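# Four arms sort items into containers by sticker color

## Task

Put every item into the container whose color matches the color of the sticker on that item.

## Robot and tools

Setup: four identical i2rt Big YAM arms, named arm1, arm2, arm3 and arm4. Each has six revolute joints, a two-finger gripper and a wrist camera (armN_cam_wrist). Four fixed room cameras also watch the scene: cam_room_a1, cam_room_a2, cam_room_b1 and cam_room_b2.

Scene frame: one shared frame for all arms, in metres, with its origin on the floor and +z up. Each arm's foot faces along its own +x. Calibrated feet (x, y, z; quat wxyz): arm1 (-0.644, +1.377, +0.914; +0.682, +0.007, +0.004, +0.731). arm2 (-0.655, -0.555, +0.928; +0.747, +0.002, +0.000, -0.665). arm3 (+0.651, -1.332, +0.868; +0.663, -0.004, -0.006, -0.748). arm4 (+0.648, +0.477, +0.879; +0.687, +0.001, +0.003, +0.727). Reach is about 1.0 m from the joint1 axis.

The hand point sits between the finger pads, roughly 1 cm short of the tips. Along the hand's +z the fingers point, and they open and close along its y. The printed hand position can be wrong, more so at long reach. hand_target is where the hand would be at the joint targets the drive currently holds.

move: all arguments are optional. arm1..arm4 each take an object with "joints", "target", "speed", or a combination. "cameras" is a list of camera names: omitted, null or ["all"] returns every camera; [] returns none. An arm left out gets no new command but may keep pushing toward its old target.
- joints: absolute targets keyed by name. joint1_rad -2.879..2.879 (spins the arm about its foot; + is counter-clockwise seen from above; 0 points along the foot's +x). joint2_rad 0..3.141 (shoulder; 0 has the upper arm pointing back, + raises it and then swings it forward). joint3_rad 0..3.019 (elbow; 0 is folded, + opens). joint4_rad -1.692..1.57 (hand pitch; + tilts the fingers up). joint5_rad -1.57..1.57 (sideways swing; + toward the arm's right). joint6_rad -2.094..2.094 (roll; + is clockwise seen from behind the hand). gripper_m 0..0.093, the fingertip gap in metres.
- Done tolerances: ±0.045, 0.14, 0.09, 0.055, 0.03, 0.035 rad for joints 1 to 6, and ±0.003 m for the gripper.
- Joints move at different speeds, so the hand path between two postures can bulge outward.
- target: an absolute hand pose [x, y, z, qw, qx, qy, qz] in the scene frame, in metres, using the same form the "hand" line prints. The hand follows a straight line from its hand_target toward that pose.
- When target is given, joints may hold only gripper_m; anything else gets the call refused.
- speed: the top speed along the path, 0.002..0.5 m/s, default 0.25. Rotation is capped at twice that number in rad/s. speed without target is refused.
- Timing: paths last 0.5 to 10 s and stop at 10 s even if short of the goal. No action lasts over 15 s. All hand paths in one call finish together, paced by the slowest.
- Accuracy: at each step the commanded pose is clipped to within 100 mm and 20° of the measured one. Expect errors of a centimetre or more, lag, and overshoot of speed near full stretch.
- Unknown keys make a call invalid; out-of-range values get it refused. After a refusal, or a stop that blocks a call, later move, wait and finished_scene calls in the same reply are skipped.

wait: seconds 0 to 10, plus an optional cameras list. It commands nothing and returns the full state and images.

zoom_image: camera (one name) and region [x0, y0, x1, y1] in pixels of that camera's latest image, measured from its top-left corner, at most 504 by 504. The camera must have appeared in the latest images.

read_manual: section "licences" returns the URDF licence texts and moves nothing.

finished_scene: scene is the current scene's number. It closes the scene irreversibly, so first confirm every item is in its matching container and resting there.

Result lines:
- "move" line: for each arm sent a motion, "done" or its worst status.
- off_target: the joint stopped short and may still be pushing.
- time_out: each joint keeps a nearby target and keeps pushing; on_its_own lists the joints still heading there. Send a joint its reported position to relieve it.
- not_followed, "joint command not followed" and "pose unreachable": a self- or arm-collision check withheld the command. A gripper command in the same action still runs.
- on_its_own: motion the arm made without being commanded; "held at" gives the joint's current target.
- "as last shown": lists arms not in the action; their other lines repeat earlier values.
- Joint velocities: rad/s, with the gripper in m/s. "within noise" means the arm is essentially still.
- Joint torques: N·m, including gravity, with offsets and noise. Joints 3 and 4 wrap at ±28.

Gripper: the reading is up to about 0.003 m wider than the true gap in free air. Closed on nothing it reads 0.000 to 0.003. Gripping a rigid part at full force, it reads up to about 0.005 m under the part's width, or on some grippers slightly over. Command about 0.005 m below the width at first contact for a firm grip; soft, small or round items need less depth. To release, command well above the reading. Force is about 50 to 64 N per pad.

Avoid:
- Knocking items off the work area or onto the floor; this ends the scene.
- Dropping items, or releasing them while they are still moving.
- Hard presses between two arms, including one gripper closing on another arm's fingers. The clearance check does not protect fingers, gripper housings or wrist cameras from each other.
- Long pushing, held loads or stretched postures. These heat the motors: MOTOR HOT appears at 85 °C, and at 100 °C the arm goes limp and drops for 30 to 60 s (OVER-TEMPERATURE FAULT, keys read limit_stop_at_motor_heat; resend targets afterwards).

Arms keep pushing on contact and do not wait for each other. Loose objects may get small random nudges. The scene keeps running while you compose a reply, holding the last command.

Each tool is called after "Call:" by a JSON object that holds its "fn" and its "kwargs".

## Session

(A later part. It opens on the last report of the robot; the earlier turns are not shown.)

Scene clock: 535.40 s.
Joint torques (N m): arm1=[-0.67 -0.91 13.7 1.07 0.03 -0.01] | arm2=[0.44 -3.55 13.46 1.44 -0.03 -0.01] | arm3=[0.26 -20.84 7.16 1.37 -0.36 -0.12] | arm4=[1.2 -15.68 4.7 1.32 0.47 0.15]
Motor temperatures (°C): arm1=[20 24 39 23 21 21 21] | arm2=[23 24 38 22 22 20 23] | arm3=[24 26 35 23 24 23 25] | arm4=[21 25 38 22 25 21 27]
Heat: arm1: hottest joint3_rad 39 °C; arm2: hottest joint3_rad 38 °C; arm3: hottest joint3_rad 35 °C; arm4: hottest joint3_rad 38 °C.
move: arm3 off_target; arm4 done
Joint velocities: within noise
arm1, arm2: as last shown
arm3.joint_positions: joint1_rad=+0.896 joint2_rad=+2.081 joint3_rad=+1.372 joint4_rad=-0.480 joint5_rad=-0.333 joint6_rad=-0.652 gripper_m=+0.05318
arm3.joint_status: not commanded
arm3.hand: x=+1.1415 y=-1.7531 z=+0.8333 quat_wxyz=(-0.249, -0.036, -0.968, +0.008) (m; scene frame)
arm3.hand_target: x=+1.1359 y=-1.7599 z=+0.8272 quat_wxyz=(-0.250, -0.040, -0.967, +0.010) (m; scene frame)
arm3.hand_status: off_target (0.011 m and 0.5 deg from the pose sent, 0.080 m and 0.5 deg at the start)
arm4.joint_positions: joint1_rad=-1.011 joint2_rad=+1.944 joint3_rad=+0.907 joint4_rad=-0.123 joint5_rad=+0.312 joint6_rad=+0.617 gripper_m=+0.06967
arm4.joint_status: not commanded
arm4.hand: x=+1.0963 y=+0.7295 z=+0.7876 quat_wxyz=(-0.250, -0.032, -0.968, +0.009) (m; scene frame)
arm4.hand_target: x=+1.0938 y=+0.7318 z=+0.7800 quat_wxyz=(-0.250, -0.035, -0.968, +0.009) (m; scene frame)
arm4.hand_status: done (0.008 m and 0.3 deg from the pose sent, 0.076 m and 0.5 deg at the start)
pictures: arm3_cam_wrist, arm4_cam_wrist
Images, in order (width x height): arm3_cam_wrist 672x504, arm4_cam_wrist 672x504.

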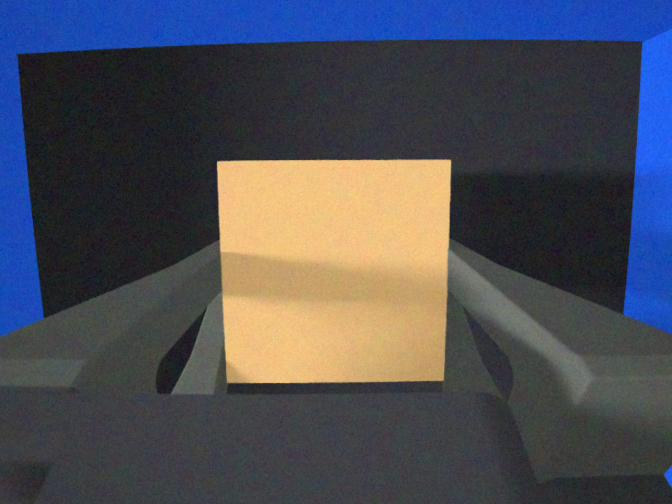

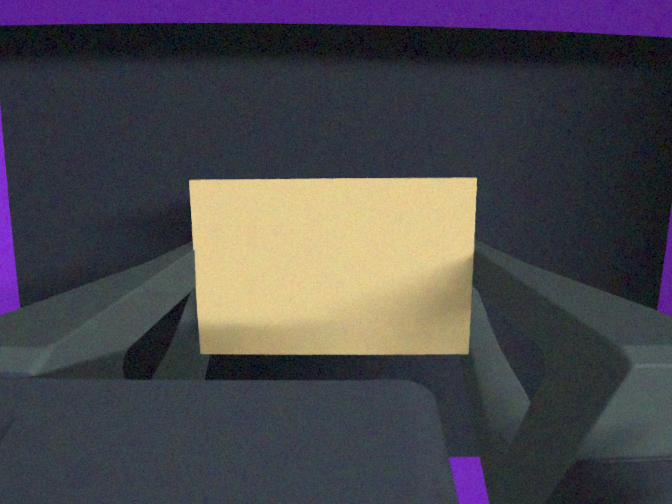

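Call:
{"fn": "move", "kwargs": {"arm3": {"target": [1.136, -1.76, 0.807, 0.2502, 0.0397, 0.9673, -0.0103], "speed": 0.04}, "arm4": {"target": [1.093, 0.7315, 0.762, 0.2502, 0.0347, 0.9675, -0.009], "speed": 0.04}, "cameras": ["arm3_cam_wrist", "arm4_cam_wrist"]}}

Scene clock: 539.70 s.
Joint torques (N m): arm1=[-0.85 -0.79 13.61 1.01 0.04 -0.02] | arm2=[0.56 -3.49 13.49 1.48 -0.03 -0.01] | arm3=[0.09 -20.89 6.89 1.39 -0.35 -0.1] | arm4=[1.61 -15.44 4.27 1.25 0.49 0.15]
Motor temperatures (°C): arm1=[20 24 39 23 21 21 21] | arm2=[23 24 38 22 22 20 23] | arm3=[24 26 34 23 24 23 25] | arm4=[21 26 37 22 25 21 27]
Heat: arm1: hottest joint3_rad 39 °C; arm2: hottest joint3_rad 38 °C; arm3: hottest joint3_rad 34 °C; arm4: hottest joint3_rad 37 °C.
move: arm3 off_target; arm4 done
Joint velocities: within noise
arm1, arm2: as last shown
arm3.joint_positions: joint1_rad=+0.896 joint2_rad=+2.115 joint3_rad=+1.367 joint4_rad=-0.441 joint5_rad=-0.333 joint6_rad=-0.652 gripper_m=+0.05318
arm3.joint_status: not commanded
arm3.hand: x=+1.1417 y=-1.7536 z=+0.8141 quat_wxyz=(-0.249, -0.036, -0.968, +0.009) (m; scene frame)
arm3.hand_target: x=+1.1359 y=-1.7599 z=+0.8071 quat_wxyz=(-0.250, -0.040, -0.967, +0.010) (m; scene frame)
arm3.hand_status: off_target (0.011 m and 0.5 deg from the pose sent, 0.028 m and 0.5 deg at the start)
arm4.joint_positions: joint1_rad=-1.011 joint2_rad=+1.988 joint3_rad=+0.907 joint4_rad=-0.078 joint5_rad=+0.312 joint6_rad=+0.617 gripper_m=+0.06967
arm4.joint_status: not commanded
arm4.hand: x=+1.0963 y=+0.7295 z=+0.7706 quat_wxyz=(-0.251, -0.032, -0.967, +0.009) (m; scene frame)
arm4.hand_target: x=+1.0928 y=+0.7313 z=+0.7621 quat_wxyz=(-0.250, -0.035, -0.968, +0.009) (m; scene frame)
arm4.hand_status: done (0.009 m and 0.3 deg from the pose sent, 0.026 m and 0.3 deg at the start)
pictures: arm3_cam_wrist, arm4_cam_wrist
Images, in order (width x height): arm3_cam_wrist 672x504, arm4_cam_wrist 672x504.

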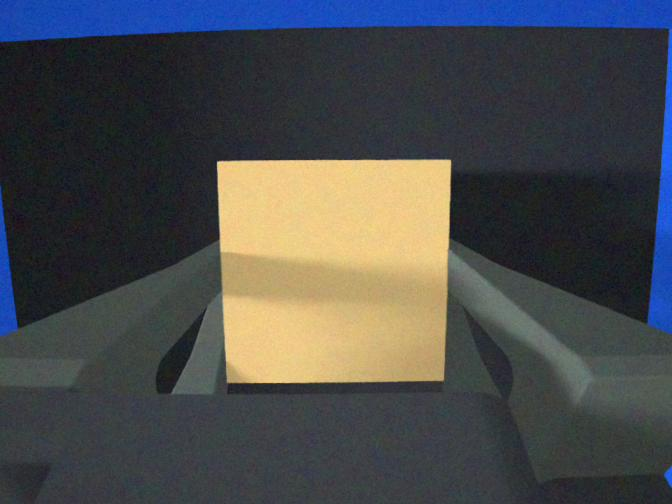

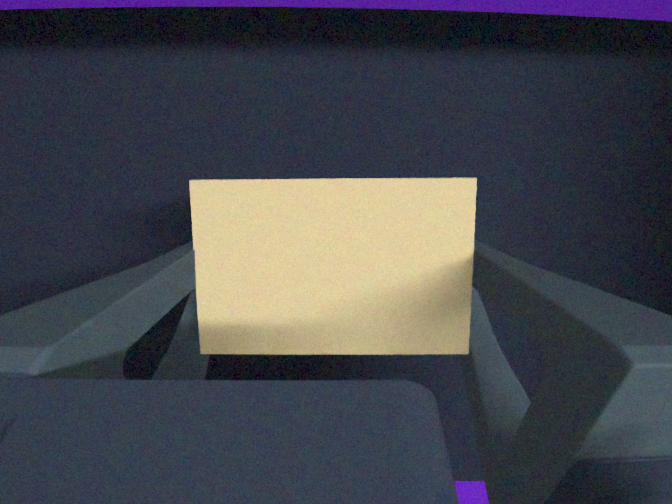

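Call:
{"fn": "move", "kwargs": {"arm3": {"target": [1.136, -1.76, 0.793, 0.2502, 0.0397, 0.9673, -0.0103], "speed": 0.03}, "arm4": {"target": [1.093, 0.7315, 0.752, 0.2502, 0.0347, 0.9675, -0.009], "speed": 0.03}, "cameras": ["arm3_cam_wrist", "arm4_cam_wrist"]}}

Scene clock: 543.67 s.
Joint torques (N m): arm1=[-1.26 -1.44 13.7 0.96 0.07 -0.01] | arm2=[0.5 -3.49 13.5 1.48 -0.03 -0.01] | arm3=[0.26 -20.84 6.53 1.36 -0.36 -0.11] | arm4=[1.14 -15.44 4.33 1.26 0.46 0.18]
Motor temperatures (°C): arm1=[20 24 39 23 21 21 21] | arm2=[23 24 38 22 22 20 23] | arm3=[24 26 34 23 24 23 25] | arm4=[21 25 37 22 25 21 27]
Heat: arm1: hottest joint3_rad 39 °C; arm2: hottest joint3_rad 38 °C; arm3: hottest joint3_rad 34 °C; arm4: hottest joint3_rad 37 °C.
move: arm3 off_target; arm4 done
Joint velocities: within noise
arm1, arm2: as last shown
arm3.joint_positions: joint1_rad=+0.896 joint2_rad=+2.139 joint3_rad=+1.367 joint4_rad=-0.413 joint5_rad=-0.333 joint6_rad=-0.652 gripper_m=+0.05318
arm3.joint_status: not commanded
arm3.hand: x=+1.1426 y=-1.7546 z=+0.8013 quat_wxyz=(-0.250, -0.036, -0.967, +0.010) (m; scene frame)
arm3.hand_target: x=+1.1359 y=-1.7599 z=+0.7931 quat_wxyz=(-0.250, -0.040, -0.967, +0.010) (m; scene frame)
arm3.hand_status: off_target (0.012 m and 0.4 deg from the pose sent, 0.023 m and 0.5 deg at the start)
arm4.joint_positions: joint1_rad=-1.011 joint2_rad=+2.013 joint3_rad=+0.907 joint4_rad=-0.054 joint5_rad=+0.312 joint6_rad=+0.618 gripper_m=+0.06967
arm4.joint_status: not commanded
arm4.hand: x=+1.0956 y=+0.7290 z=+0.7608 quat_wxyz=(-0.250, -0.032, -0.968, +0.009) (m; scene frame)
arm4.hand_target: x=+1.0928 y=+0.7313 z=+0.7522 quat_wxyz=(-0.250, -0.035, -0.968, +0.009) (m; scene frame)
arm4.hand_status: done (0.009 m and 0.3 deg from the pose sent, 0.019 m and 0.3 deg at the start)
pictures: arm3_cam_wrist, arm4_cam_wrist
Images, in order (width x height): arm3_cam_wrist 672x504, arm4_cam_wrist 672x504.

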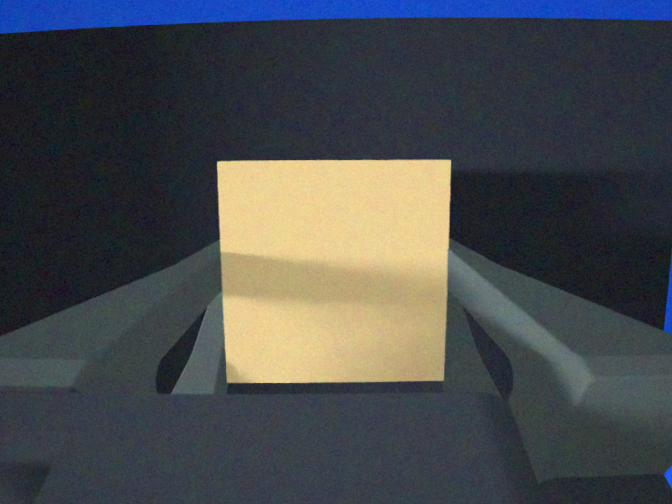

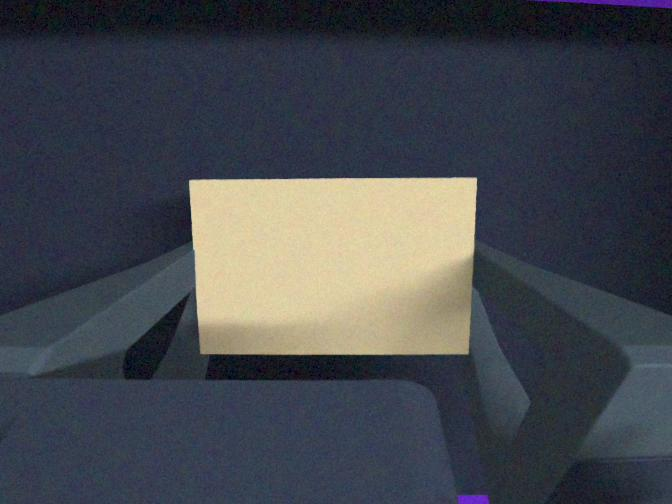

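Call:
{"fn": "move", "kwargs": {"arm3": {"target": [1.136, -1.76, 0.785, 0.2502, 0.0397, 0.9673, -0.0103], "speed": 0.02}, "arm4": {"target": [1.093, 0.7315, 0.745, 0.2502, 0.0347, 0.9675, -0.009], "speed": 0.02}, "cameras": ["arm3_cam_wrist", "arm4_cam_wrist"]}}

Scene clock: 548.03 s.
Joint torques (N m): arm1=[-1.49 -1.14 13.64 1.13 0.05 0.03] | arm2=[0.38 -3.43 13.48 1.47 -0.03 0] | arm3=[0.32 -20.48 6.39 1.39 -0.36 -0.11] | arm4=[1.26 -15.62 4.27 1.32 0.48 0.19]
Motor temperatures (°C): arm1=[20 24 39 23 21 21 21] | arm2=[23 24 39 22 22 20 23] | arm3=[24 26 33 23 24 23 25] | arm4=[21 25 36 22 25 21 27]
Heat: arm1: hottest joint3_rad 39 °C; arm2: hottest joint3_rad 39 °C; arm3: hottest joint3_rad 33 °C; arm4: hottest joint3_rad 36 °C.
move: arm3 off_target; arm4 done
Joint velocities: within noise
arm1, arm2: as last shown
arm3.joint_positions: joint1_rad=+0.896 joint2_rad=+2.152 joint3_rad=+1.367 joint4_rad=-0.398 joint5_rad=-0.333 joint6_rad=-0.652 gripper_m=+0.05318
arm3.joint_status: not commanded
arm3.hand: x=+1.1431 y=-1.7553 z=+0.7948 quat_wxyz=(-0.251, -0.036, -0.967, +0.011) (m; scene frame)
arm3.hand_target: x=+1.1359 y=-1.7599 z=+0.7853 quat_wxyz=(-0.250, -0.040, -0.967, +0.010) (m; scene frame)
arm3.hand_status: off_target (0.013 m and 0.5 deg from the pose sent, 0.018 m and 0.4 deg at the start)
arm4.joint_positions: joint1_rad=-1.011 joint2_rad=+2.031 joint3_rad=+0.907 joint4_rad=-0.037 joint5_rad=+0.312 joint6_rad=+0.618 gripper_m=+0.06967
arm4.joint_status: not commanded
arm4.hand: x=+1.0949 y=+0.7285 z=+0.7536 quat_wxyz=(-0.250, -0.032, -0.968, +0.009) (m; scene frame)
arm4.hand_target: x=+1.0928 y=+0.7313 z=+0.7451 quat_wxyz=(-0.250, -0.035, -0.968, +0.009) (m; scene frame)
arm4.hand_status: done (0.009 m and 0.3 deg from the pose sent, 0.016 m and 0.3 deg at the start)
pictures: arm3_cam_wrist, arm4_cam_wrist
Images, in order (width x height): arm3_cam_wrist 672x504, arm4_cam_wrist 672x504.

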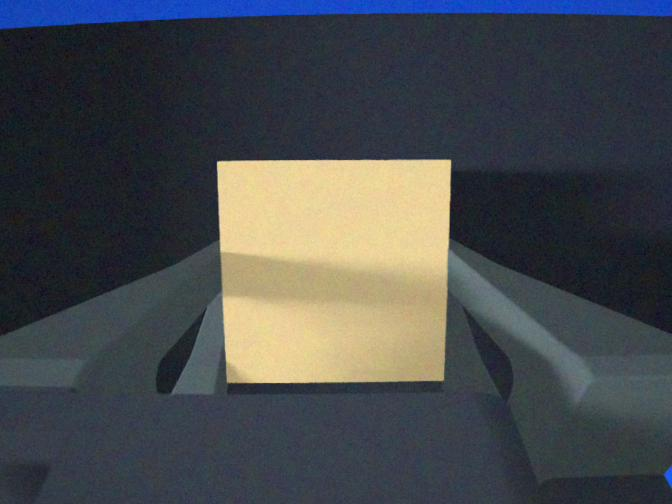

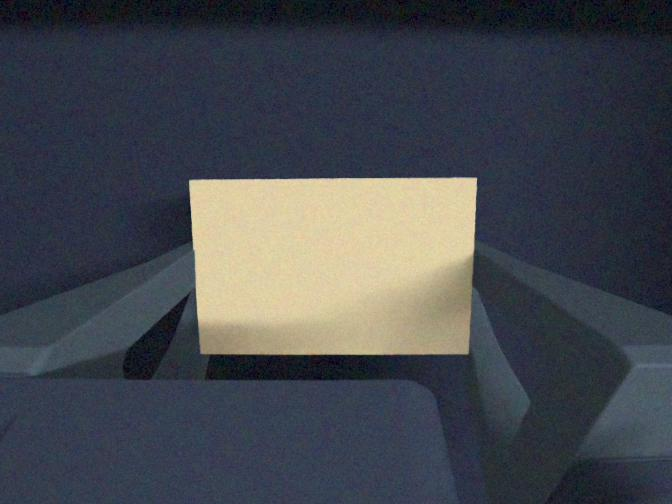

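Call:
{"fn": "move", "kwargs": {"arm3": {"target": [1.136, -1.76, 0.779, 0.2502, 0.0397, 0.9673, -0.0103], "speed": 0.02}, "arm4": {"target": [1.093, 0.7315, 0.739, 0.2502, 0.0347, 0.9675, -0.009], "speed": 0.02}, "cameras": ["arm3_cam_wrist", "arm4_cam_wrist"]}}

Scene clock: 553.13 s.
Joint torques (N m): arm1=[-0.79 -0.56 13.78 1.14 0.06 0.02] | arm2=[0.44 -3.43 13.5 1.47 -0.03 -0.01] | arm3=[0.32 -20.6 6.37 1.4 -0.35 -0.11] | arm4=[1.2 -15.85 4.42 1.13 0.43 0.15]
Motor temperatures (°C): arm1=[20 24 39 23 21 21 21] | arm2=[23 24 39 22 22 20 23] | arm3=[24 26 33 23 24 23 25] | arm4=[21 25 35 22 25 21 27]
Heat: arm1: hottest joint3_rad 39 °C; arm2: hottest joint3_rad 39 °C; arm3: hottest joint3_rad 33 °C; arm4: hottest joint3_rad 35 °C.
move: arm3 off_target; arm4 off_target
Joint velocities: within noise
arm1.joint_positions: joint1_rad=-0.006 joint2_rad=+0.903 joint3_rad=+1.460 joint4_rad=-1.440 joint5_rad=-0.002 joint6_rad=+0.003 gripper_m=+0.08996
arm1.joint_status: not commanded
arm1.hand: x=-0.6562 y=+1.6964 z=+1.3967 quat_wxyz=(-0.225, +0.683, -0.647, -0.252) (m; scene frame)
arm1.hand_target: x=-0.6573 y=+1.6924 z=+1.4154 quat_wxyz=(-0.236, +0.682, -0.640, -0.264) (m; scene frame)
arm1.hand_status: not commanded
arm2.joint_positions: joint1_rad=+0.004 joint2_rad=+0.892 joint3_rad=+1.462 joint4_rad=-1.436 joint5_rad=+0.000 joint6_rad=+0.008 gripper_m=+0.08991
arm2.joint_status: not commanded
arm2.hand: x=-0.6182 y=-0.8724 z=+1.4138 quat_wxyz=(-0.259, -0.626, -0.700, +0.226) (m; scene frame)
arm2.hand_target: x=-0.6195 y=-0.8719 z=+1.4274 quat_wxyz=(-0.263, -0.622, -0.699, +0.233) (m; scene frame)
arm2.hand_status: not commanded
arm3.joint_positions: joint1_rad=+0.896 joint2_rad=+2.163 joint3_rad=+1.367 joint4_rad=-0.387 joint5_rad=-0.333 joint6_rad=-0.652 gripper_m=+0.05318
arm3.joint_status: not commanded
arm3.hand: x=+1.1433 y=-1.7554 z=+0.7891 quat_wxyz=(-0.251, -0.036, -0.967, +0.011) (m; scene frame)
arm3.hand_target: x=+1.1359 y=-1.7598 z=+0.7792 quat_wxyz=(-0.250, -0.040, -0.967, +0.010) (m; scene frame)
arm3.hand_status: off_target (0.013 m and 0.5 deg from the pose sent, 0.018 m and 0.5 deg at the start)
arm4.joint_positions: joint1_rad=-1.011 joint2_rad=+2.042 joint3_rad=+0.907 joint4_rad=-0.023 joint5_rad=+0.312 joint6_rad=+0.620 gripper_m=+0.06967
arm4.joint_status: not commanded
arm4.hand: x=+1.0951 y=+0.7286 z=+0.7495 quat_wxyz=(-0.251, -0.033, -0.967, +0.008) (m; scene frame)
arm4.hand_target: x=+1.0927 y=+0.7312 z=+0.7391 quat_wxyz=(-0.250, -0.035, -0.968, +0.009) (m; scene frame)
arm4.hand_status: off_target (0.011 m and 0.2 deg from the pose sent, 0.015 m and 0.3 deg at the start)
pictures: arm3_cam_wrist, arm4_cam_wrist
Images, in order (width x height): arm3_cam_wrist 672x504, arm4_cam_wrist 672x504.

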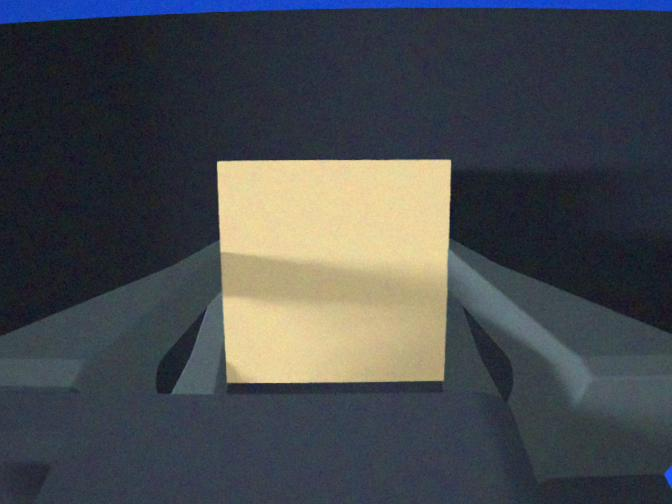

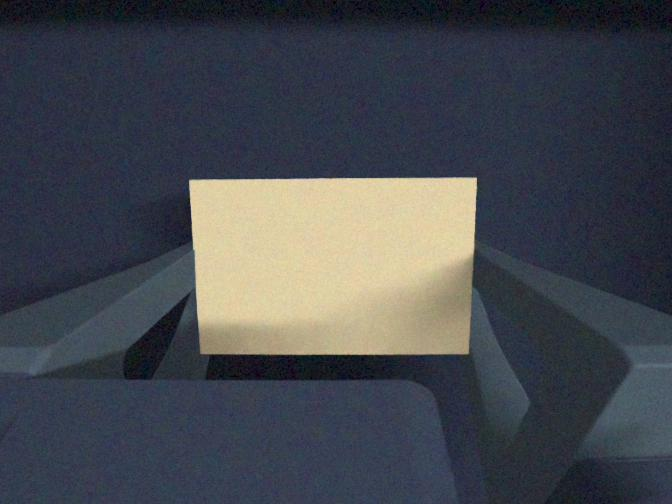

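Call:
{"fn": "move", "kwargs": {"arm3": {"target": [1.136, -1.76, 0.773, 0.2502, 0.0397, 0.9673, -0.0103], "speed": 0.02}, "arm4": {"target": [1.093, 0.7315, 0.735, 0.2502, 0.0347, 0.9675, -0.009], "speed": 0.02}, "cameras": ["arm3_cam_wrist", "arm4_cam_wrist"]}}

Scene clock: 558.23 s.
Joint torques (N m): arm1=[-1.38 -0.73 13.86 1.01 0.11 0.02] | arm2=[0.44 -3.43 13.48 1.48 -0.04 -0.01] | arm3=[0.21 -20.72 6.28 1.4 -0.36 -0.11] | arm4=[1.55 -14.68 4.45 1.24 0.44 0.15]
Motor temperatures (°C): arm1=[20 24 39 23 21 21 21] | arm2=[23 24 39 22 22 20 23] | arm3=[24 27 32 23 24 23 25] | arm4=[21 25 35 22 25 21 27]
Heat: arm1: hottest joint3_rad 39 °C; arm2: hottest joint3_rad 39 °C; arm3: hottest joint3_rad 32 °C; arm4: hottest joint3_rad 35 °C.
move: arm3 off_target; arm4 off_target
Joint velocities: within noise
arm1, arm2: as last shown
arm3.joint_positions: joint1_rad=+0.896 joint2_rad=+2.174 joint3_rad=+1.367 joint4_rad=-0.375 joint5_rad=-0.333 joint6_rad=-0.652 gripper_m=+0.05318
arm3.joint_status: not commanded
arm3.hand: x=+1.1433 y=-1.7555 z=+0.7830 quat_wxyz=(-0.251, -0.036, -0.967, +0.011) (m; scene frame)
arm3.hand_target: x=+1.1359 y=-1.7599 z=+0.7732 quat_wxyz=(-0.250, -0.040, -0.967, +0.010) (m; scene frame)
arm3.hand_status: off_target (0.013 m and 0.5 deg from the pose sent, 0.018 m and 0.5 deg at the start)
arm4.joint_positions: joint1_rad=-1.011 joint2_rad=+2.044 joint3_rad=+0.907 joint4_rad=-0.013 joint5_rad=+0.313 joint6_rad=+0.620 gripper_m=+0.06967
arm4.joint_status: not commanded
arm4.hand: x=+1.0963 y=+0.7294 z=+0.7493 quat_wxyz=(-0.254, -0.034, -0.967, +0.006) (m; scene frame)
arm4.hand_target: x=+1.0926 y=+0.7311 z=+0.7353 quat_wxyz=(-0.250, -0.035, -0.968, +0.009) (m; scene frame)
arm4.hand_status: off_target (0.015 m and 0.5 deg from the pose sent, 0.015 m and 0.2 deg at the start)
pictures: arm3_cam_wrist, arm4_cam_wrist
Images, in order (width x height): arm3_cam_wrist 672x504, arm4_cam_wrist 672x504.

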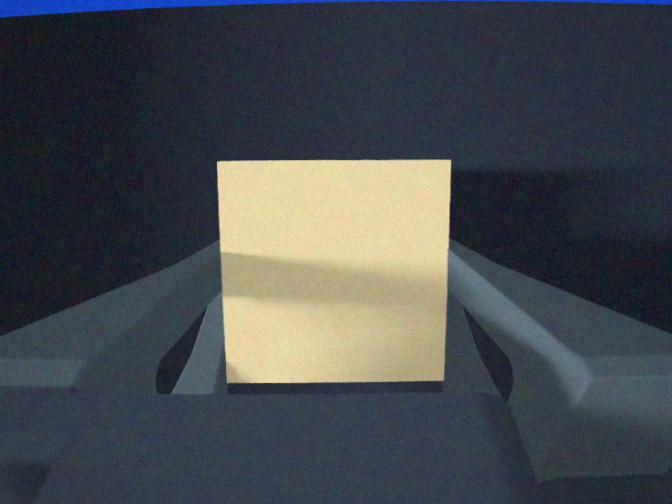

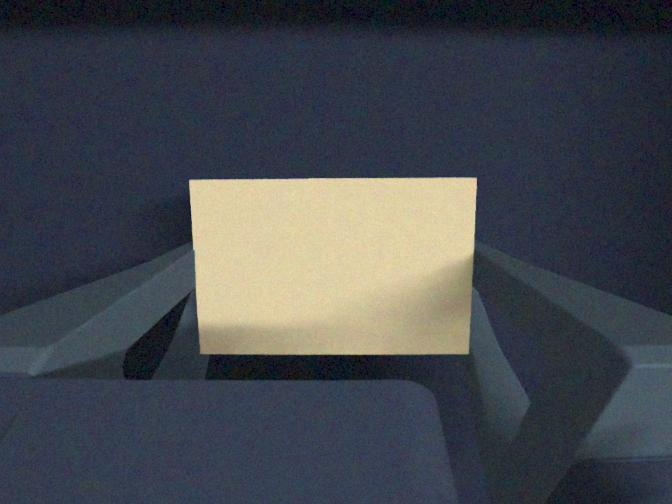

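Call:
{"fn": "move", "kwargs": {"arm3": {"target": [1.136, -1.76, 0.767, 0.2502, 0.0397, 0.9673, -0.0103], "speed": 0.02}, "arm4": {"target": [1.094, 0.7308, 0.742, 0.2502, 0.0347, 0.9675, -0.009], "speed": 0.02}, "cameras": ["arm3_cam_wrist"]}}

Scene clock: 563.83 s.
Joint torques (N m): arm1=[-1.2 -1.96 13.81 1.07 0.06 -0.02] | arm2=[0.44 -3.49 13.46 1.46 -0.04 -0.02] | arm3=[0.03 -20.72 6.27 1.39 -0.34 -0.1] | arm4=[0.91 -16.21 4.44 0.69 0.41 0.1]
Motor temperatures (°C): arm1=[20 24 39 23 21 21 21] | arm2=[23 24 39 22 22 20 23] | arm3=[24 27 32 23 24 23 25] | arm4=[21 25 34 22 25 21 27]
Heat: arm1: hottest joint3_rad 39 °C; arm2: hottest joint3_rad 39 °C; arm3: hottest joint3_rad 32 °C; arm4: hottest joint3_rad 34 °C.
move: arm3 off_target; arm4 done
Joint velocities: within noise
arm1, arm2: as last shown
arm3.joint_positions: joint1_rad=+0.896 joint2_rad=+2.184 joint3_rad=+1.367 joint4_rad=-0.364 joint5_rad=-0.334 joint6_rad=-0.652 gripper_m=+0.05318
arm3.joint_status: not commanded
arm3.hand: x=+1.1434 y=-1.7557 z=+0.7776 quat_wxyz=(-0.252, -0.036, -0.967, +0.011) (m; scene frame)
arm3.hand_target: x=+1.1359 y=-1.7598 z=+0.7671 quat_wxyz=(-0.250, -0.040, -0.967, +0.010) (m; scene frame)
arm3.hand_status: off_target (0.014 m and 0.5 deg from the pose sent, 0.018 m and 0.5 deg at the start)
arm4.joint_positions: joint1_rad=-1.011 joint2_rad=+2.044 joint3_rad=+0.907 joint4_rad=-0.013 joint5_rad=+0.313 joint6_rad=+0.620 gripper_m=+0.06967
arm4.joint_status: not commanded
arm4.hand: x=+1.0962 y=+0.7295 z=+0.7493 quat_wxyz=(-0.254, -0.034, -0.967, +0.006) (m; scene frame)
arm4.hand_target: x=+1.0938 y=+0.7307 z=+0.7420 quat_wxyz=(-0.250, -0.035, -0.968, +0.009) (m; scene frame)
arm4.hand_status: done (0.008 m and 0.6 deg from the pose sent, 0.008 m and 0.6 deg at the start)
pictures: arm3_cam_wrist
Images, in order (width x height): arm3_cam_wrist 672x504.

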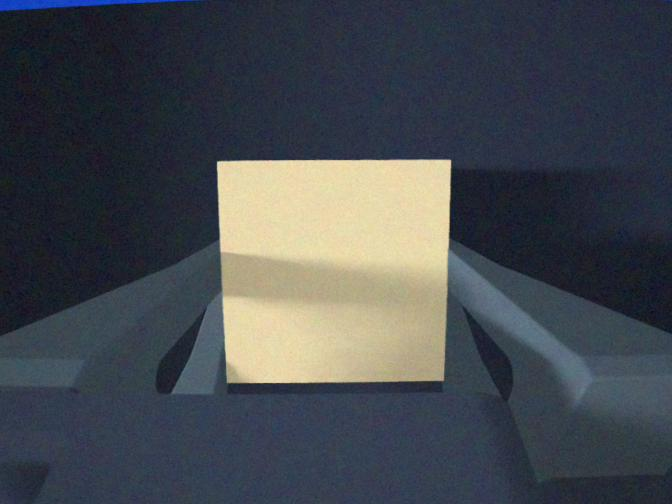

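Call:
{"fn": "move", "kwargs": {"arm3": {"target": [1.136, -1.76, 0.761, 0.2502, 0.0397, 0.9673, -0.0103], "speed": 0.02}, "arm4": {"joints": {"gripper_m": 0.0765}}, "cameras": ["arm3_cam_wrist", "arm4_cam_wrist"]}}

Scene clock: 569.00 s.
Joint torques (N m): arm1=[-1.32 -1.14 13.89 1.03 0.05 0] | arm2=[0.5 -3.49 13.5 1.48 -0.03 0] | arm3=[0.15 -19.84 6.24 1.42 -0.35 -0.11] | arm4=[0.79 -15.91 4.4 0.73 0.39 0.16]
Motor temperatures (°C): arm1=[20 24 39 23 21 21 21] | arm2=[23 24 39 22 22 20 23] | arm3=[24 27 31 23 24 23 25] | arm4=[21 25 34 22 25 21 27]
Heat: arm1: hottest joint3_rad 39 °C; arm2: hottest joint3_rad 39 °C; arm3: hottest joint3_rad 31 °C; arm4: hottest joint3_rad 34 °C.
move: arm3 off_target; arm4 done
Joint velocities: within noise
arm1, arm2: as last shown
arm3.joint_positions: joint1_rad=+0.896 joint2_rad=+2.186 joint3_rad=+1.367 joint4_rad=-0.354 joint5_rad=-0.334 joint6_rad=-0.652 gripper_m=+0.05318
arm3.joint_status: not commanded
arm3.hand: x=+1.1447 y=-1.7570 z=+0.7774 quat_wxyz=(-0.255, -0.035, -0.966, +0.014) (m; scene frame)
arm3.hand_target: x=+1.1358 y=-1.7596 z=+0.7614 quat_wxyz=(-0.250, -0.040, -0.967, +0.010) (m; scene frame)
arm3.hand_status: off_target (0.019 m and 0.9 deg from the pose sent, 0.019 m and 0.5 deg at the start)
arm4.joint_positions: joint1_rad=-1.011 joint2_rad=+2.044 joint3_rad=+0.907 joint4_rad=-0.013 joint5_rad=+0.313 joint6_rad=+0.620 gripper_m=+0.07641
arm4.joint_status: all done
arm4.hand: x=+1.0962 y=+0.7295 z=+0.7493 quat_wxyz=(-0.254, -0.034, -0.967, +0.006) (m; scene frame)
arm4.hand_target: x=+1.0938 y=+0.7307 z=+0.7420 quat_wxyz=(-0.250, -0.035, -0.968, +0.009) (m; scene frame)
arm4.hand_status: not commanded
pictures: arm3_cam_wrist, arm4_cam_wrist
Images, in order (width x height): arm3_cam_wrist 672x504, arm4_cam_wrist 672x504.

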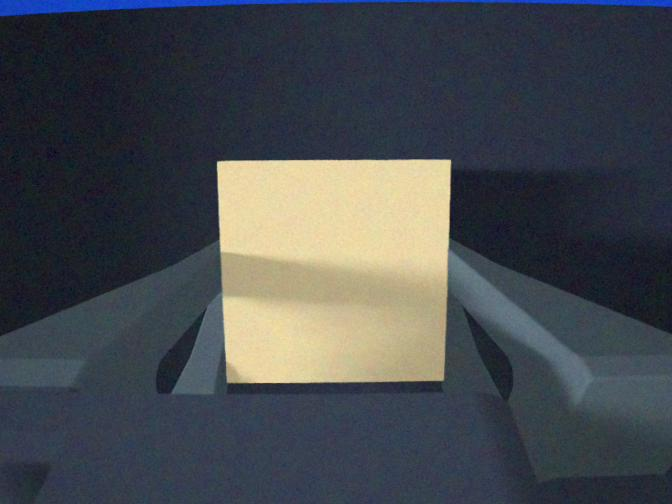

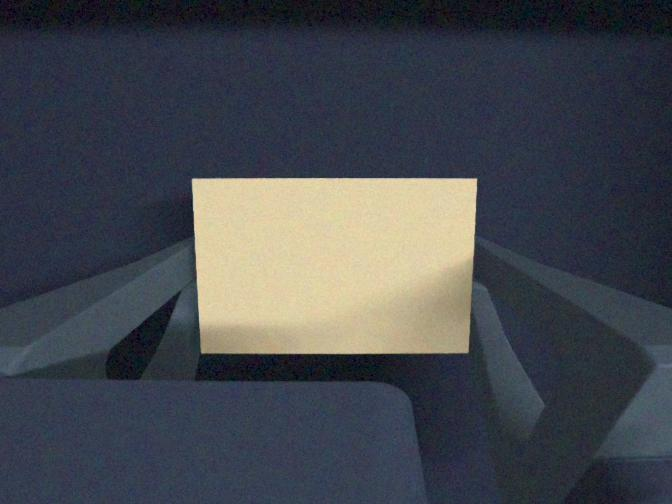

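Call:
{"fn": "move", "kwargs": {"arm3": {"target": [1.137, -1.7595, 0.769, 0.2502, 0.0397, 0.9673, -0.0103], "speed": 0.02}, "arm4": {"joints": {"gripper_m": 0.087}}, "cameras": ["arm4_cam_wrist"]}}

Call:
{"fn": "move", "kwargs": {"arm3": {"joints": {"gripper_m": 0.06}}, "arm4": {"target": [1.095, 0.7305, 0.86, 0.2502, 0.0347, 0.9675, -0.009], "speed": 0.06}, "cameras": ["arm3_cam_wrist", "arm4_cam_wrist"]}}

Scene clock: 574.57 s.
Joint torques (N m): arm1=[-1.14 -1.03 13.75 0.99 0.06 0.04] | arm2=[0.44 -3.43 13.49 1.48 -0.03 -0.01] | arm3=[0.38 -21.07 6.35 0.83 -0.32 -0.08] | arm4=[1.49 -16.44 4.41 0.69 0.43 0.15]
Motor temperatures (°C): arm1=[20 24 39 23 21 21 21] | arm2=[23 24 39 22 22 20 23] | arm3=[24 27 31 23 24 23 25] | arm4=[21 25 34 22 25 21 27]
Heat: arm1: hottest joint3_rad 39 °C; arm2: hottest joint3_rad 39 °C; arm3: hottest joint3_rad 31 °C; arm4: hottest joint3_rad 34 °C.
move: arm3 off_target; arm4 done
Joint velocities: within noise
arm1, arm2: as last shown
arm3.joint_positions: joint1_rad=+0.896 joint2_rad=+2.186 joint3_rad=+1.367 joint4_rad=-0.354 joint5_rad=-0.334 joint6_rad=-0.652 gripper_m=+0.05318
arm3.joint_status: not commanded
arm3.hand: x=+1.1447 y=-1.7570 z=+0.7774 quat_wxyz=(-0.255, -0.035, -0.966, +0.014) (m; scene frame)
arm3.hand_target: x=+1.1370 y=-1.7594 z=+0.7692 quat_wxyz=(-0.250, -0.040, -0.967, +0.010) (m; scene frame)
arm3.hand_status: off_target (0.012 m and 0.9 deg from the pose sent, 0.012 m and 0.9 deg at the start)
arm4.joint_positions: joint1_rad=-1.011 joint2_rad=+2.044 joint3_rad=+0.907 joint4_rad=-0.013 joint5_rad=+0.313 joint6_rad=+0.620 gripper_m=+0.08689
arm4.joint_status: all done
arm4.hand: x=+1.0962 y=+0.7295 z=+0.7493 quat_wxyz=(-0.254, -0.034, -0.967, +0.006) (m; scene frame)
arm4.hand_target: x=+1.0938 y=+0.7307 z=+0.7420 quat_wxyz=(-0.250, -0.035, -0.968, +0.009) (m; scene frame)
arm4.hand_status: not commanded
pictures: arm4_cam_wrist
Images, in order (width x height): arm4_cam_wrist 672x504.

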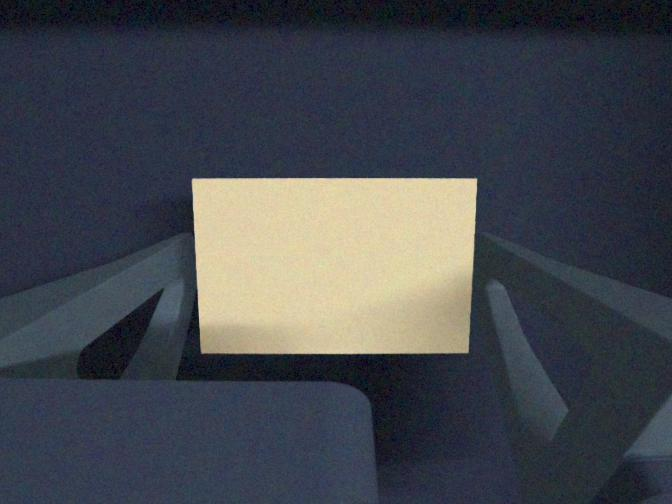

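Scene clock: 577.03 s.
Joint torques (N m): arm1=[-0.97 -0.91 13.79 1.13 0.04 0.02] | arm2=[0.5 -3.43 13.44 1.48 -0.03 -0.01] | arm3=[0.21 -21.13 6.34 0.79 -0.31 -0.1] | arm4=[1.03 -17.38 6.97 0.24 0.38 0.1]
Motor temperatures (°C): arm1=[20 24 39 23 21 21 21] | arm2=[23 24 39 22 22 20 23] | arm3=[24 27 31 23 24 23 25] | arm4=[21 25 34 22 25 21 27]
Heat: arm1: hottest joint3_rad 39 °C; arm2: hottest joint3_rad 39 °C; arm3: hottest joint3_rad 31 °C; arm4: hottest joint3_rad 34 °C.
move: arm3 done; arm4 off_target
Joint velocities: within noise
arm1, arm2: as last shown
arm3.joint_positions: joint1_rad=+0.896 joint2_rad=+2.186 joint3_rad=+1.367 joint4_rad=-0.354 joint5_rad=-0.334 joint6_rad=-0.652 gripper_m=+0.05996
arm3.joint_status: all done
arm3.hand: x=+1.1447 y=-1.7570 z=+0.7774 quat_wxyz=(-0.255, -0.035, -0.966, +0.014) (m; scene frame)
arm3.hand_target: x=+1.1370 y=-1.7594 z=+0.7692 quat_wxyz=(-0.250, -0.040, -0.967, +0.010) (m; scene frame)
arm3.hand_status: not commanded
arm4.joint_positions: joint1_rad=-1.011 joint2_rad=+1.785 joint3_rad=+0.907 joint4_rad=-0.302 joint5_rad=+0.313 joint6_rad=+0.620 gripper_m=+0.08689
arm4.joint_status: not commanded
arm4.hand: x=+1.0892 y=+0.7246 z=+0.8488 quat_wxyz=(-0.243, -0.031, -0.969, +0.015) (m; scene frame)
arm4.hand_target: x=+1.0948 y=+0.7305 z=+0.8599 quat_wxyz=(-0.250, -0.035, -0.968, +0.009) (m; scene frame)
arm4.hand_status: off_target (0.014 m and 1.2 deg from the pose sent, 0.111 m and 0.6 deg at the start)
pictures: arm3_cam_wrist, arm4_cam_wrist
Images, in order (width x height): arm3_cam_wrist 672x504, arm4_cam_wrist 672x504.

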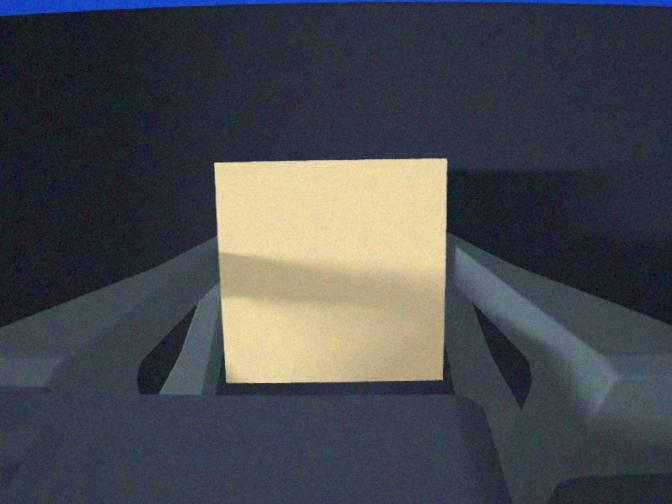

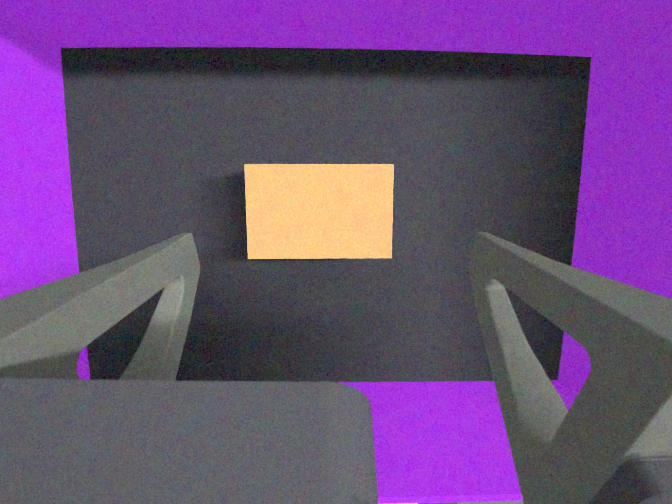

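Block is in the purple bin. Now arm3.

Call:
{"fn": "move", "kwargs": {"arm3": {"joints": {"gripper_m": 0.075}}, "arm4": {"target": [1.095, 0.7305, 1.08, 0.2502, 0.0347, 0.9675, -0.009], "speed": 0.12}, "cameras": ["arm3_cam_wrist"]}}

Call:
{"fn": "move", "kwargs": {"arm3": {"target": [1.137, -1.7595, 0.89, 0.2502, 0.0397, 0.9673, -0.0103], "speed": 0.06}, "cameras": ["arm3_cam_wrist", "arm4_cam_wrist"]}}

Call:
{"fn": "move", "kwargs": {"arm3": {"target": [1.137, -1.7595, 1.1, 0.2502, 0.0397, 0.9673, -0.0103], "speed": 0.12}, "cameras": ["arm3_cam_wrist", "arm4_cam_wrist", "cam_room_a1", "cam_room_a2"]}}

Scene clock: 585.90 s.
Joint torques (N m): arm1=[-1.44 -1.08 13.85 1.03 0.04 0.02] | arm2=[0.5 -3.55 13.5 1.5 -0.03 -0.01] | arm3=[0.26 -21.13 6.37 0.79 -0.31 -0.08] | arm4=[1.32 -14.8 11.7 0.24 0.38 0.12]
Motor temperatures (°C): arm1=[20 24 39 23 21 21 21] | arm2=[23 24 39 22 22 20 23] | arm3=[24 28 31 23 24 23 25] | arm4=[21 26 34 22 25 21 26]
Heat: arm1: hottest joint3_rad 39 °C; arm2: hottest joint3_rad 39 °C; arm3: hottest joint3_rad 31 °C; arm4: hottest joint3_rad 34 °C.
move: arm3 done; arm4 off_target
Joint velocities: within noise
arm1, arm2: as last shown
arm3.joint_positions: joint1_rad=+0.896 joint2_rad=+2.186 joint3_rad=+1.367 joint4_rad=-0.354 joint5_rad=-0.334 joint6_rad=-0.652 gripper_m=+0.07494
arm3.joint_status: all done
arm3.hand: x=+1.1447 y=-1.7570 z=+0.7774 quat_wxyz=(-0.255, -0.035, -0.966, +0.014) (m; scene frame)
arm3.hand_target: x=+1.1370 y=-1.7594 z=+0.7692 quat_wxyz=(-0.250, -0.040, -0.967, +0.010) (m; scene frame)
arm3.hand_status: not commanded
arm4.joint_positions: joint1_rad=-1.011 joint2_rad=+1.459 joint3_rad=+1.159 joint4_rad=-0.904 joint5_rad=+0.313 joint6_rad=+0.620 gripper_m=+0.08689
arm4.joint_status: not commanded
arm4.hand: x=+1.0854 y=+0.7219 z=+1.0559 quat_wxyz=(-0.233, -0.030, -0.972, +0.022) (m; scene frame)
arm4.hand_target: x=+1.0942 y=+0.7301 z=+1.0800 quat_wxyz=(-0.250, -0.035, -0.968, +0.009) (m; scene frame)
arm4.hand_status: off_target (0.027 m and 2.6 deg from the pose sent, 0.231 m and 1.2 deg at the start)
pictures: arm3_cam_wrist
Images, in order (width x height): arm3_cam_wrist 672x504.

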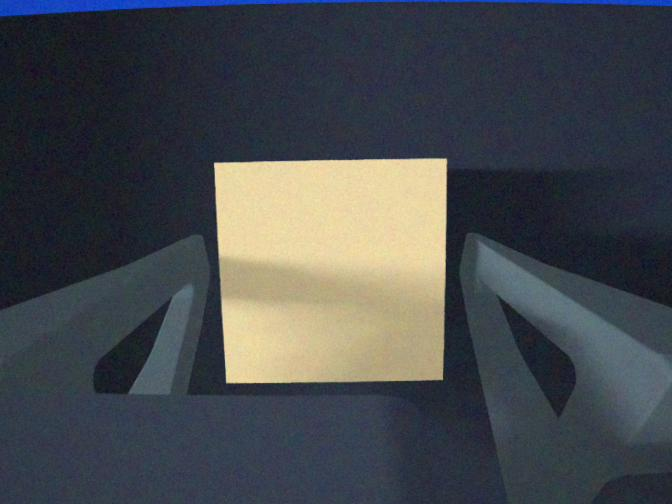

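Scene clock: 588.43 s.
Joint torques (N m): arm1=[-1.85 -0.97 13.86 1.11 0.1 -0.01] | arm2=[0.44 -3.43 13.48 1.48 -0.04 -0.01] | arm3=[0.09 -22.24 10.59 0.32 -0.33 -0.1] | arm4=[1.03 -15.09 11.7 0.05 0.37 0.11]
Motor temperatures (°C): arm1=[20 24 39 23 21 21 21] | arm2=[23 24 39 22 22 20 23] | arm3=[24 28 30 23 24 23 25] | arm4=[21 26 34 22 25 21 26]
Heat: arm1: hottest joint3_rad 39 °C; arm2: hottest joint3_rad 39 °C; arm3: hottest joint3_rad 30 °C; arm4: hottest joint3_rad 34 °C.
move: arm3 off_target
Joint velocities: within noise
arm1, arm2, arm4: as last shown
arm3.joint_positions: joint1_rad=+0.896 joint2_rad=+2.007 joint3_rad=+1.367 joint4_rad=-0.589 joint5_rad=-0.334 joint6_rad=-0.652 gripper_m=+0.07494
arm3.joint_status: not commanded
arm3.hand: x=+1.1311 y=-1.7420 z=+0.8679 quat_wxyz=(-0.235, -0.040, -0.971, -0.005) (m; scene frame)
arm3.hand_target: x=+1.1364 y=-1.7590 z=+0.8902 quat_wxyz=(-0.250, -0.040, -0.967, +0.011) (m; scene frame)
arm3.hand_status: off_target (0.029 m and 2.5 deg from the pose sent, 0.113 m and 0.9 deg at the start)
pictures: arm3_cam_wrist, arm4_cam_wrist
Images, in order (width x height): arm3_cam_wrist 672x504, arm4_cam_wrist 672x504.

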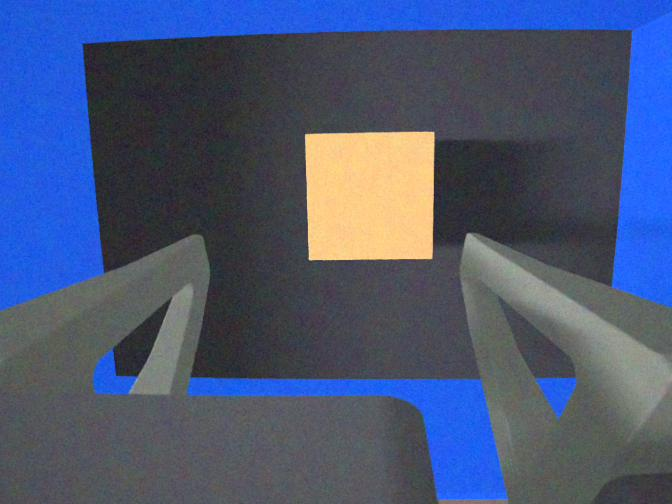

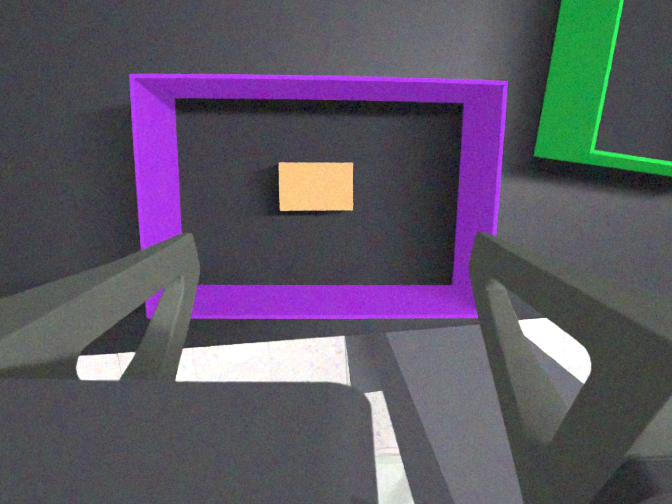

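Scene clock: 590.83 s.
Joint torques (N m): arm1=[-1.14 -0.79 13.74 1.17 0.09 0.02] | arm2=[0.44 -3.37 13.49 1.47 -0.04 -0.02] | arm3=[-0.03 -21.19 13.49 0.31 -0.33 -0.12] | arm4=[1.14 -14.86 11.67 0.14 0.41 0.13]
Motor temperatures (°C): arm1=[20 24 39 23 21 21 21] | arm2=[23 24 39 22 22 20 23] | arm3=[24 28 31 23 24 23 25] | arm4=[21 26 34 22 25 21 26]
Heat: arm1: hottest joint3_rad 39 °C; arm2: hottest joint3_rad 39 °C; arm3: hottest joint3_rad 31 °C; arm4: hottest joint3_rad 34 °C.
move: arm3 off_target
Joint velocities: within noise
arm1.joint_positions: joint1_rad=-0.006 joint2_rad=+0.903 joint3_rad=+1.460 joint4_rad=-1.440 joint5_rad=-0.002 joint6_rad=+0.003 gripper_m=+0.08996
arm1.joint_status: not commanded
arm1.hand: x=-0.6562 y=+1.6964 z=+1.3967 quat_wxyz=(-0.225, +0.683, -0.647, -0.252) (m; scene frame)
arm1.hand_target: x=-0.6573 y=+1.6924 z=+1.4154 quat_wxyz=(-0.236, +0.682, -0.640, -0.264) (m; scene frame)
arm1.hand_status: not commanded
arm2.joint_positions: joint1_rad=+0.004 joint2_rad=+0.892 joint3_rad=+1.462 joint4_rad=-1.436 joint5_rad=+0.000 joint6_rad=+0.008 gripper_m=+0.08991
arm2.joint_status: not commanded
arm2.hand: x=-0.6182 y=-0.8724 z=+1.4138 quat_wxyz=(-0.259, -0.626, -0.700, +0.226) (m; scene frame)
arm2.hand_target: x=-0.6195 y=-0.8719 z=+1.4274 quat_wxyz=(-0.263, -0.622, -0.699, +0.233) (m; scene frame)
arm2.hand_status: not commanded
arm3.joint_positions: joint1_rad=+0.895 joint2_rad=+1.819 joint3_rad=+1.663 joint4_rad=-1.083 joint5_rad=-0.334 joint6_rad=-0.653 gripper_m=+0.07494
arm3.joint_status: not commanded
arm3.hand: x=+1.1347 y=-1.7436 z=+1.0714 quat_wxyz=(-0.231, -0.041, -0.972, -0.009) (m; scene frame)
arm3.hand_target: x=+1.1361 y=-1.7584 z=+1.1000 quat_wxyz=(-0.250, -0.040, -0.967, +0.011) (m; scene frame)
arm3.hand_status: off_target (0.033 m and 3.1 deg from the pose sent, 0.233 m and 2.5 deg at the start)
arm4: as last shown
pictures: arm3_cam_wrist, arm4_cam_wrist, cam_room_a1, cam_room_a2
Images, in order (width x height): arm3_cam_wrist 672x504, arm4_cam_wrist 672x504, cam_room_a1 672x504, cam_room_a2 672x504.

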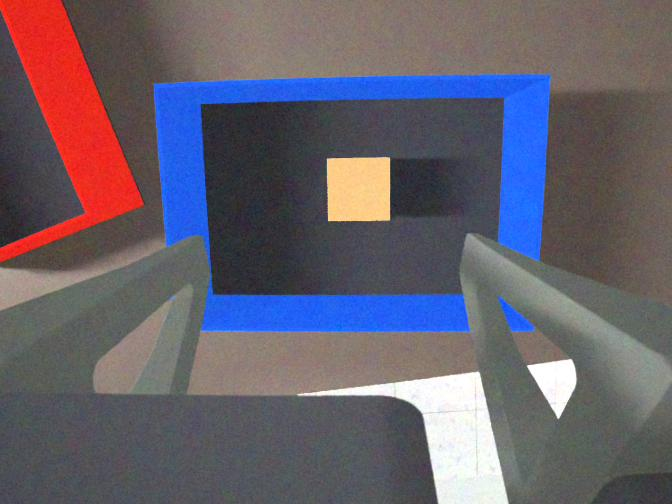

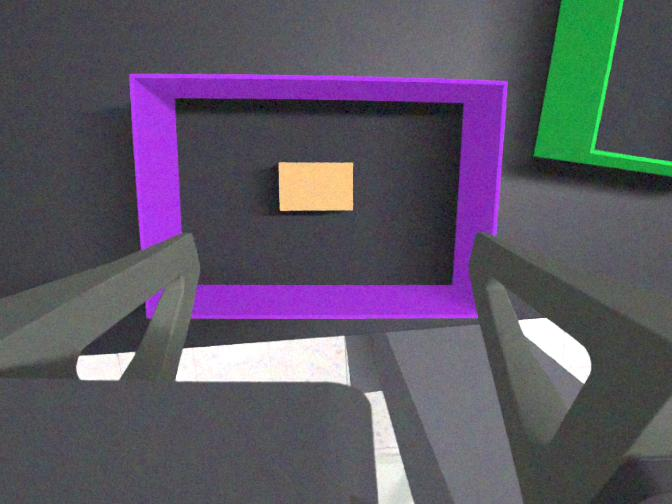

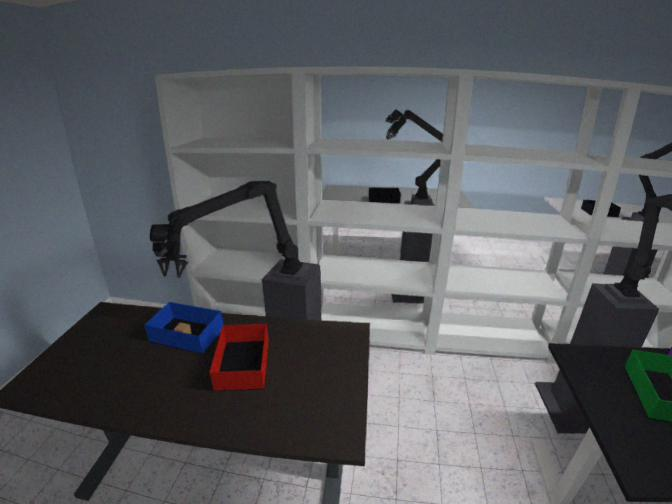

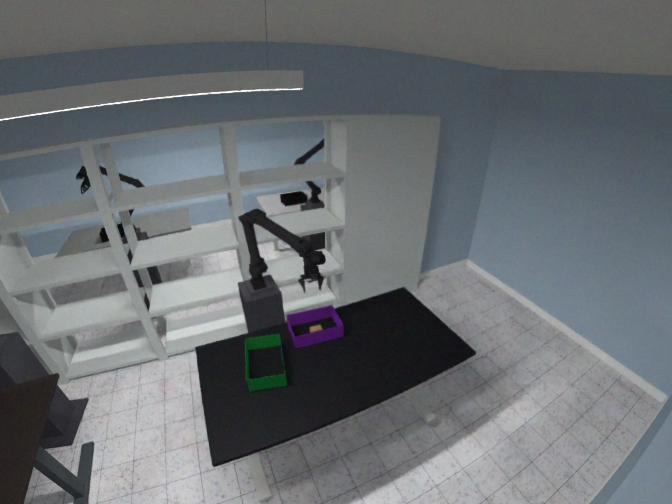

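Call:
{"fn": "finished_scene", "kwargs": {"scene": 3}}

The scene is finished: the task was done.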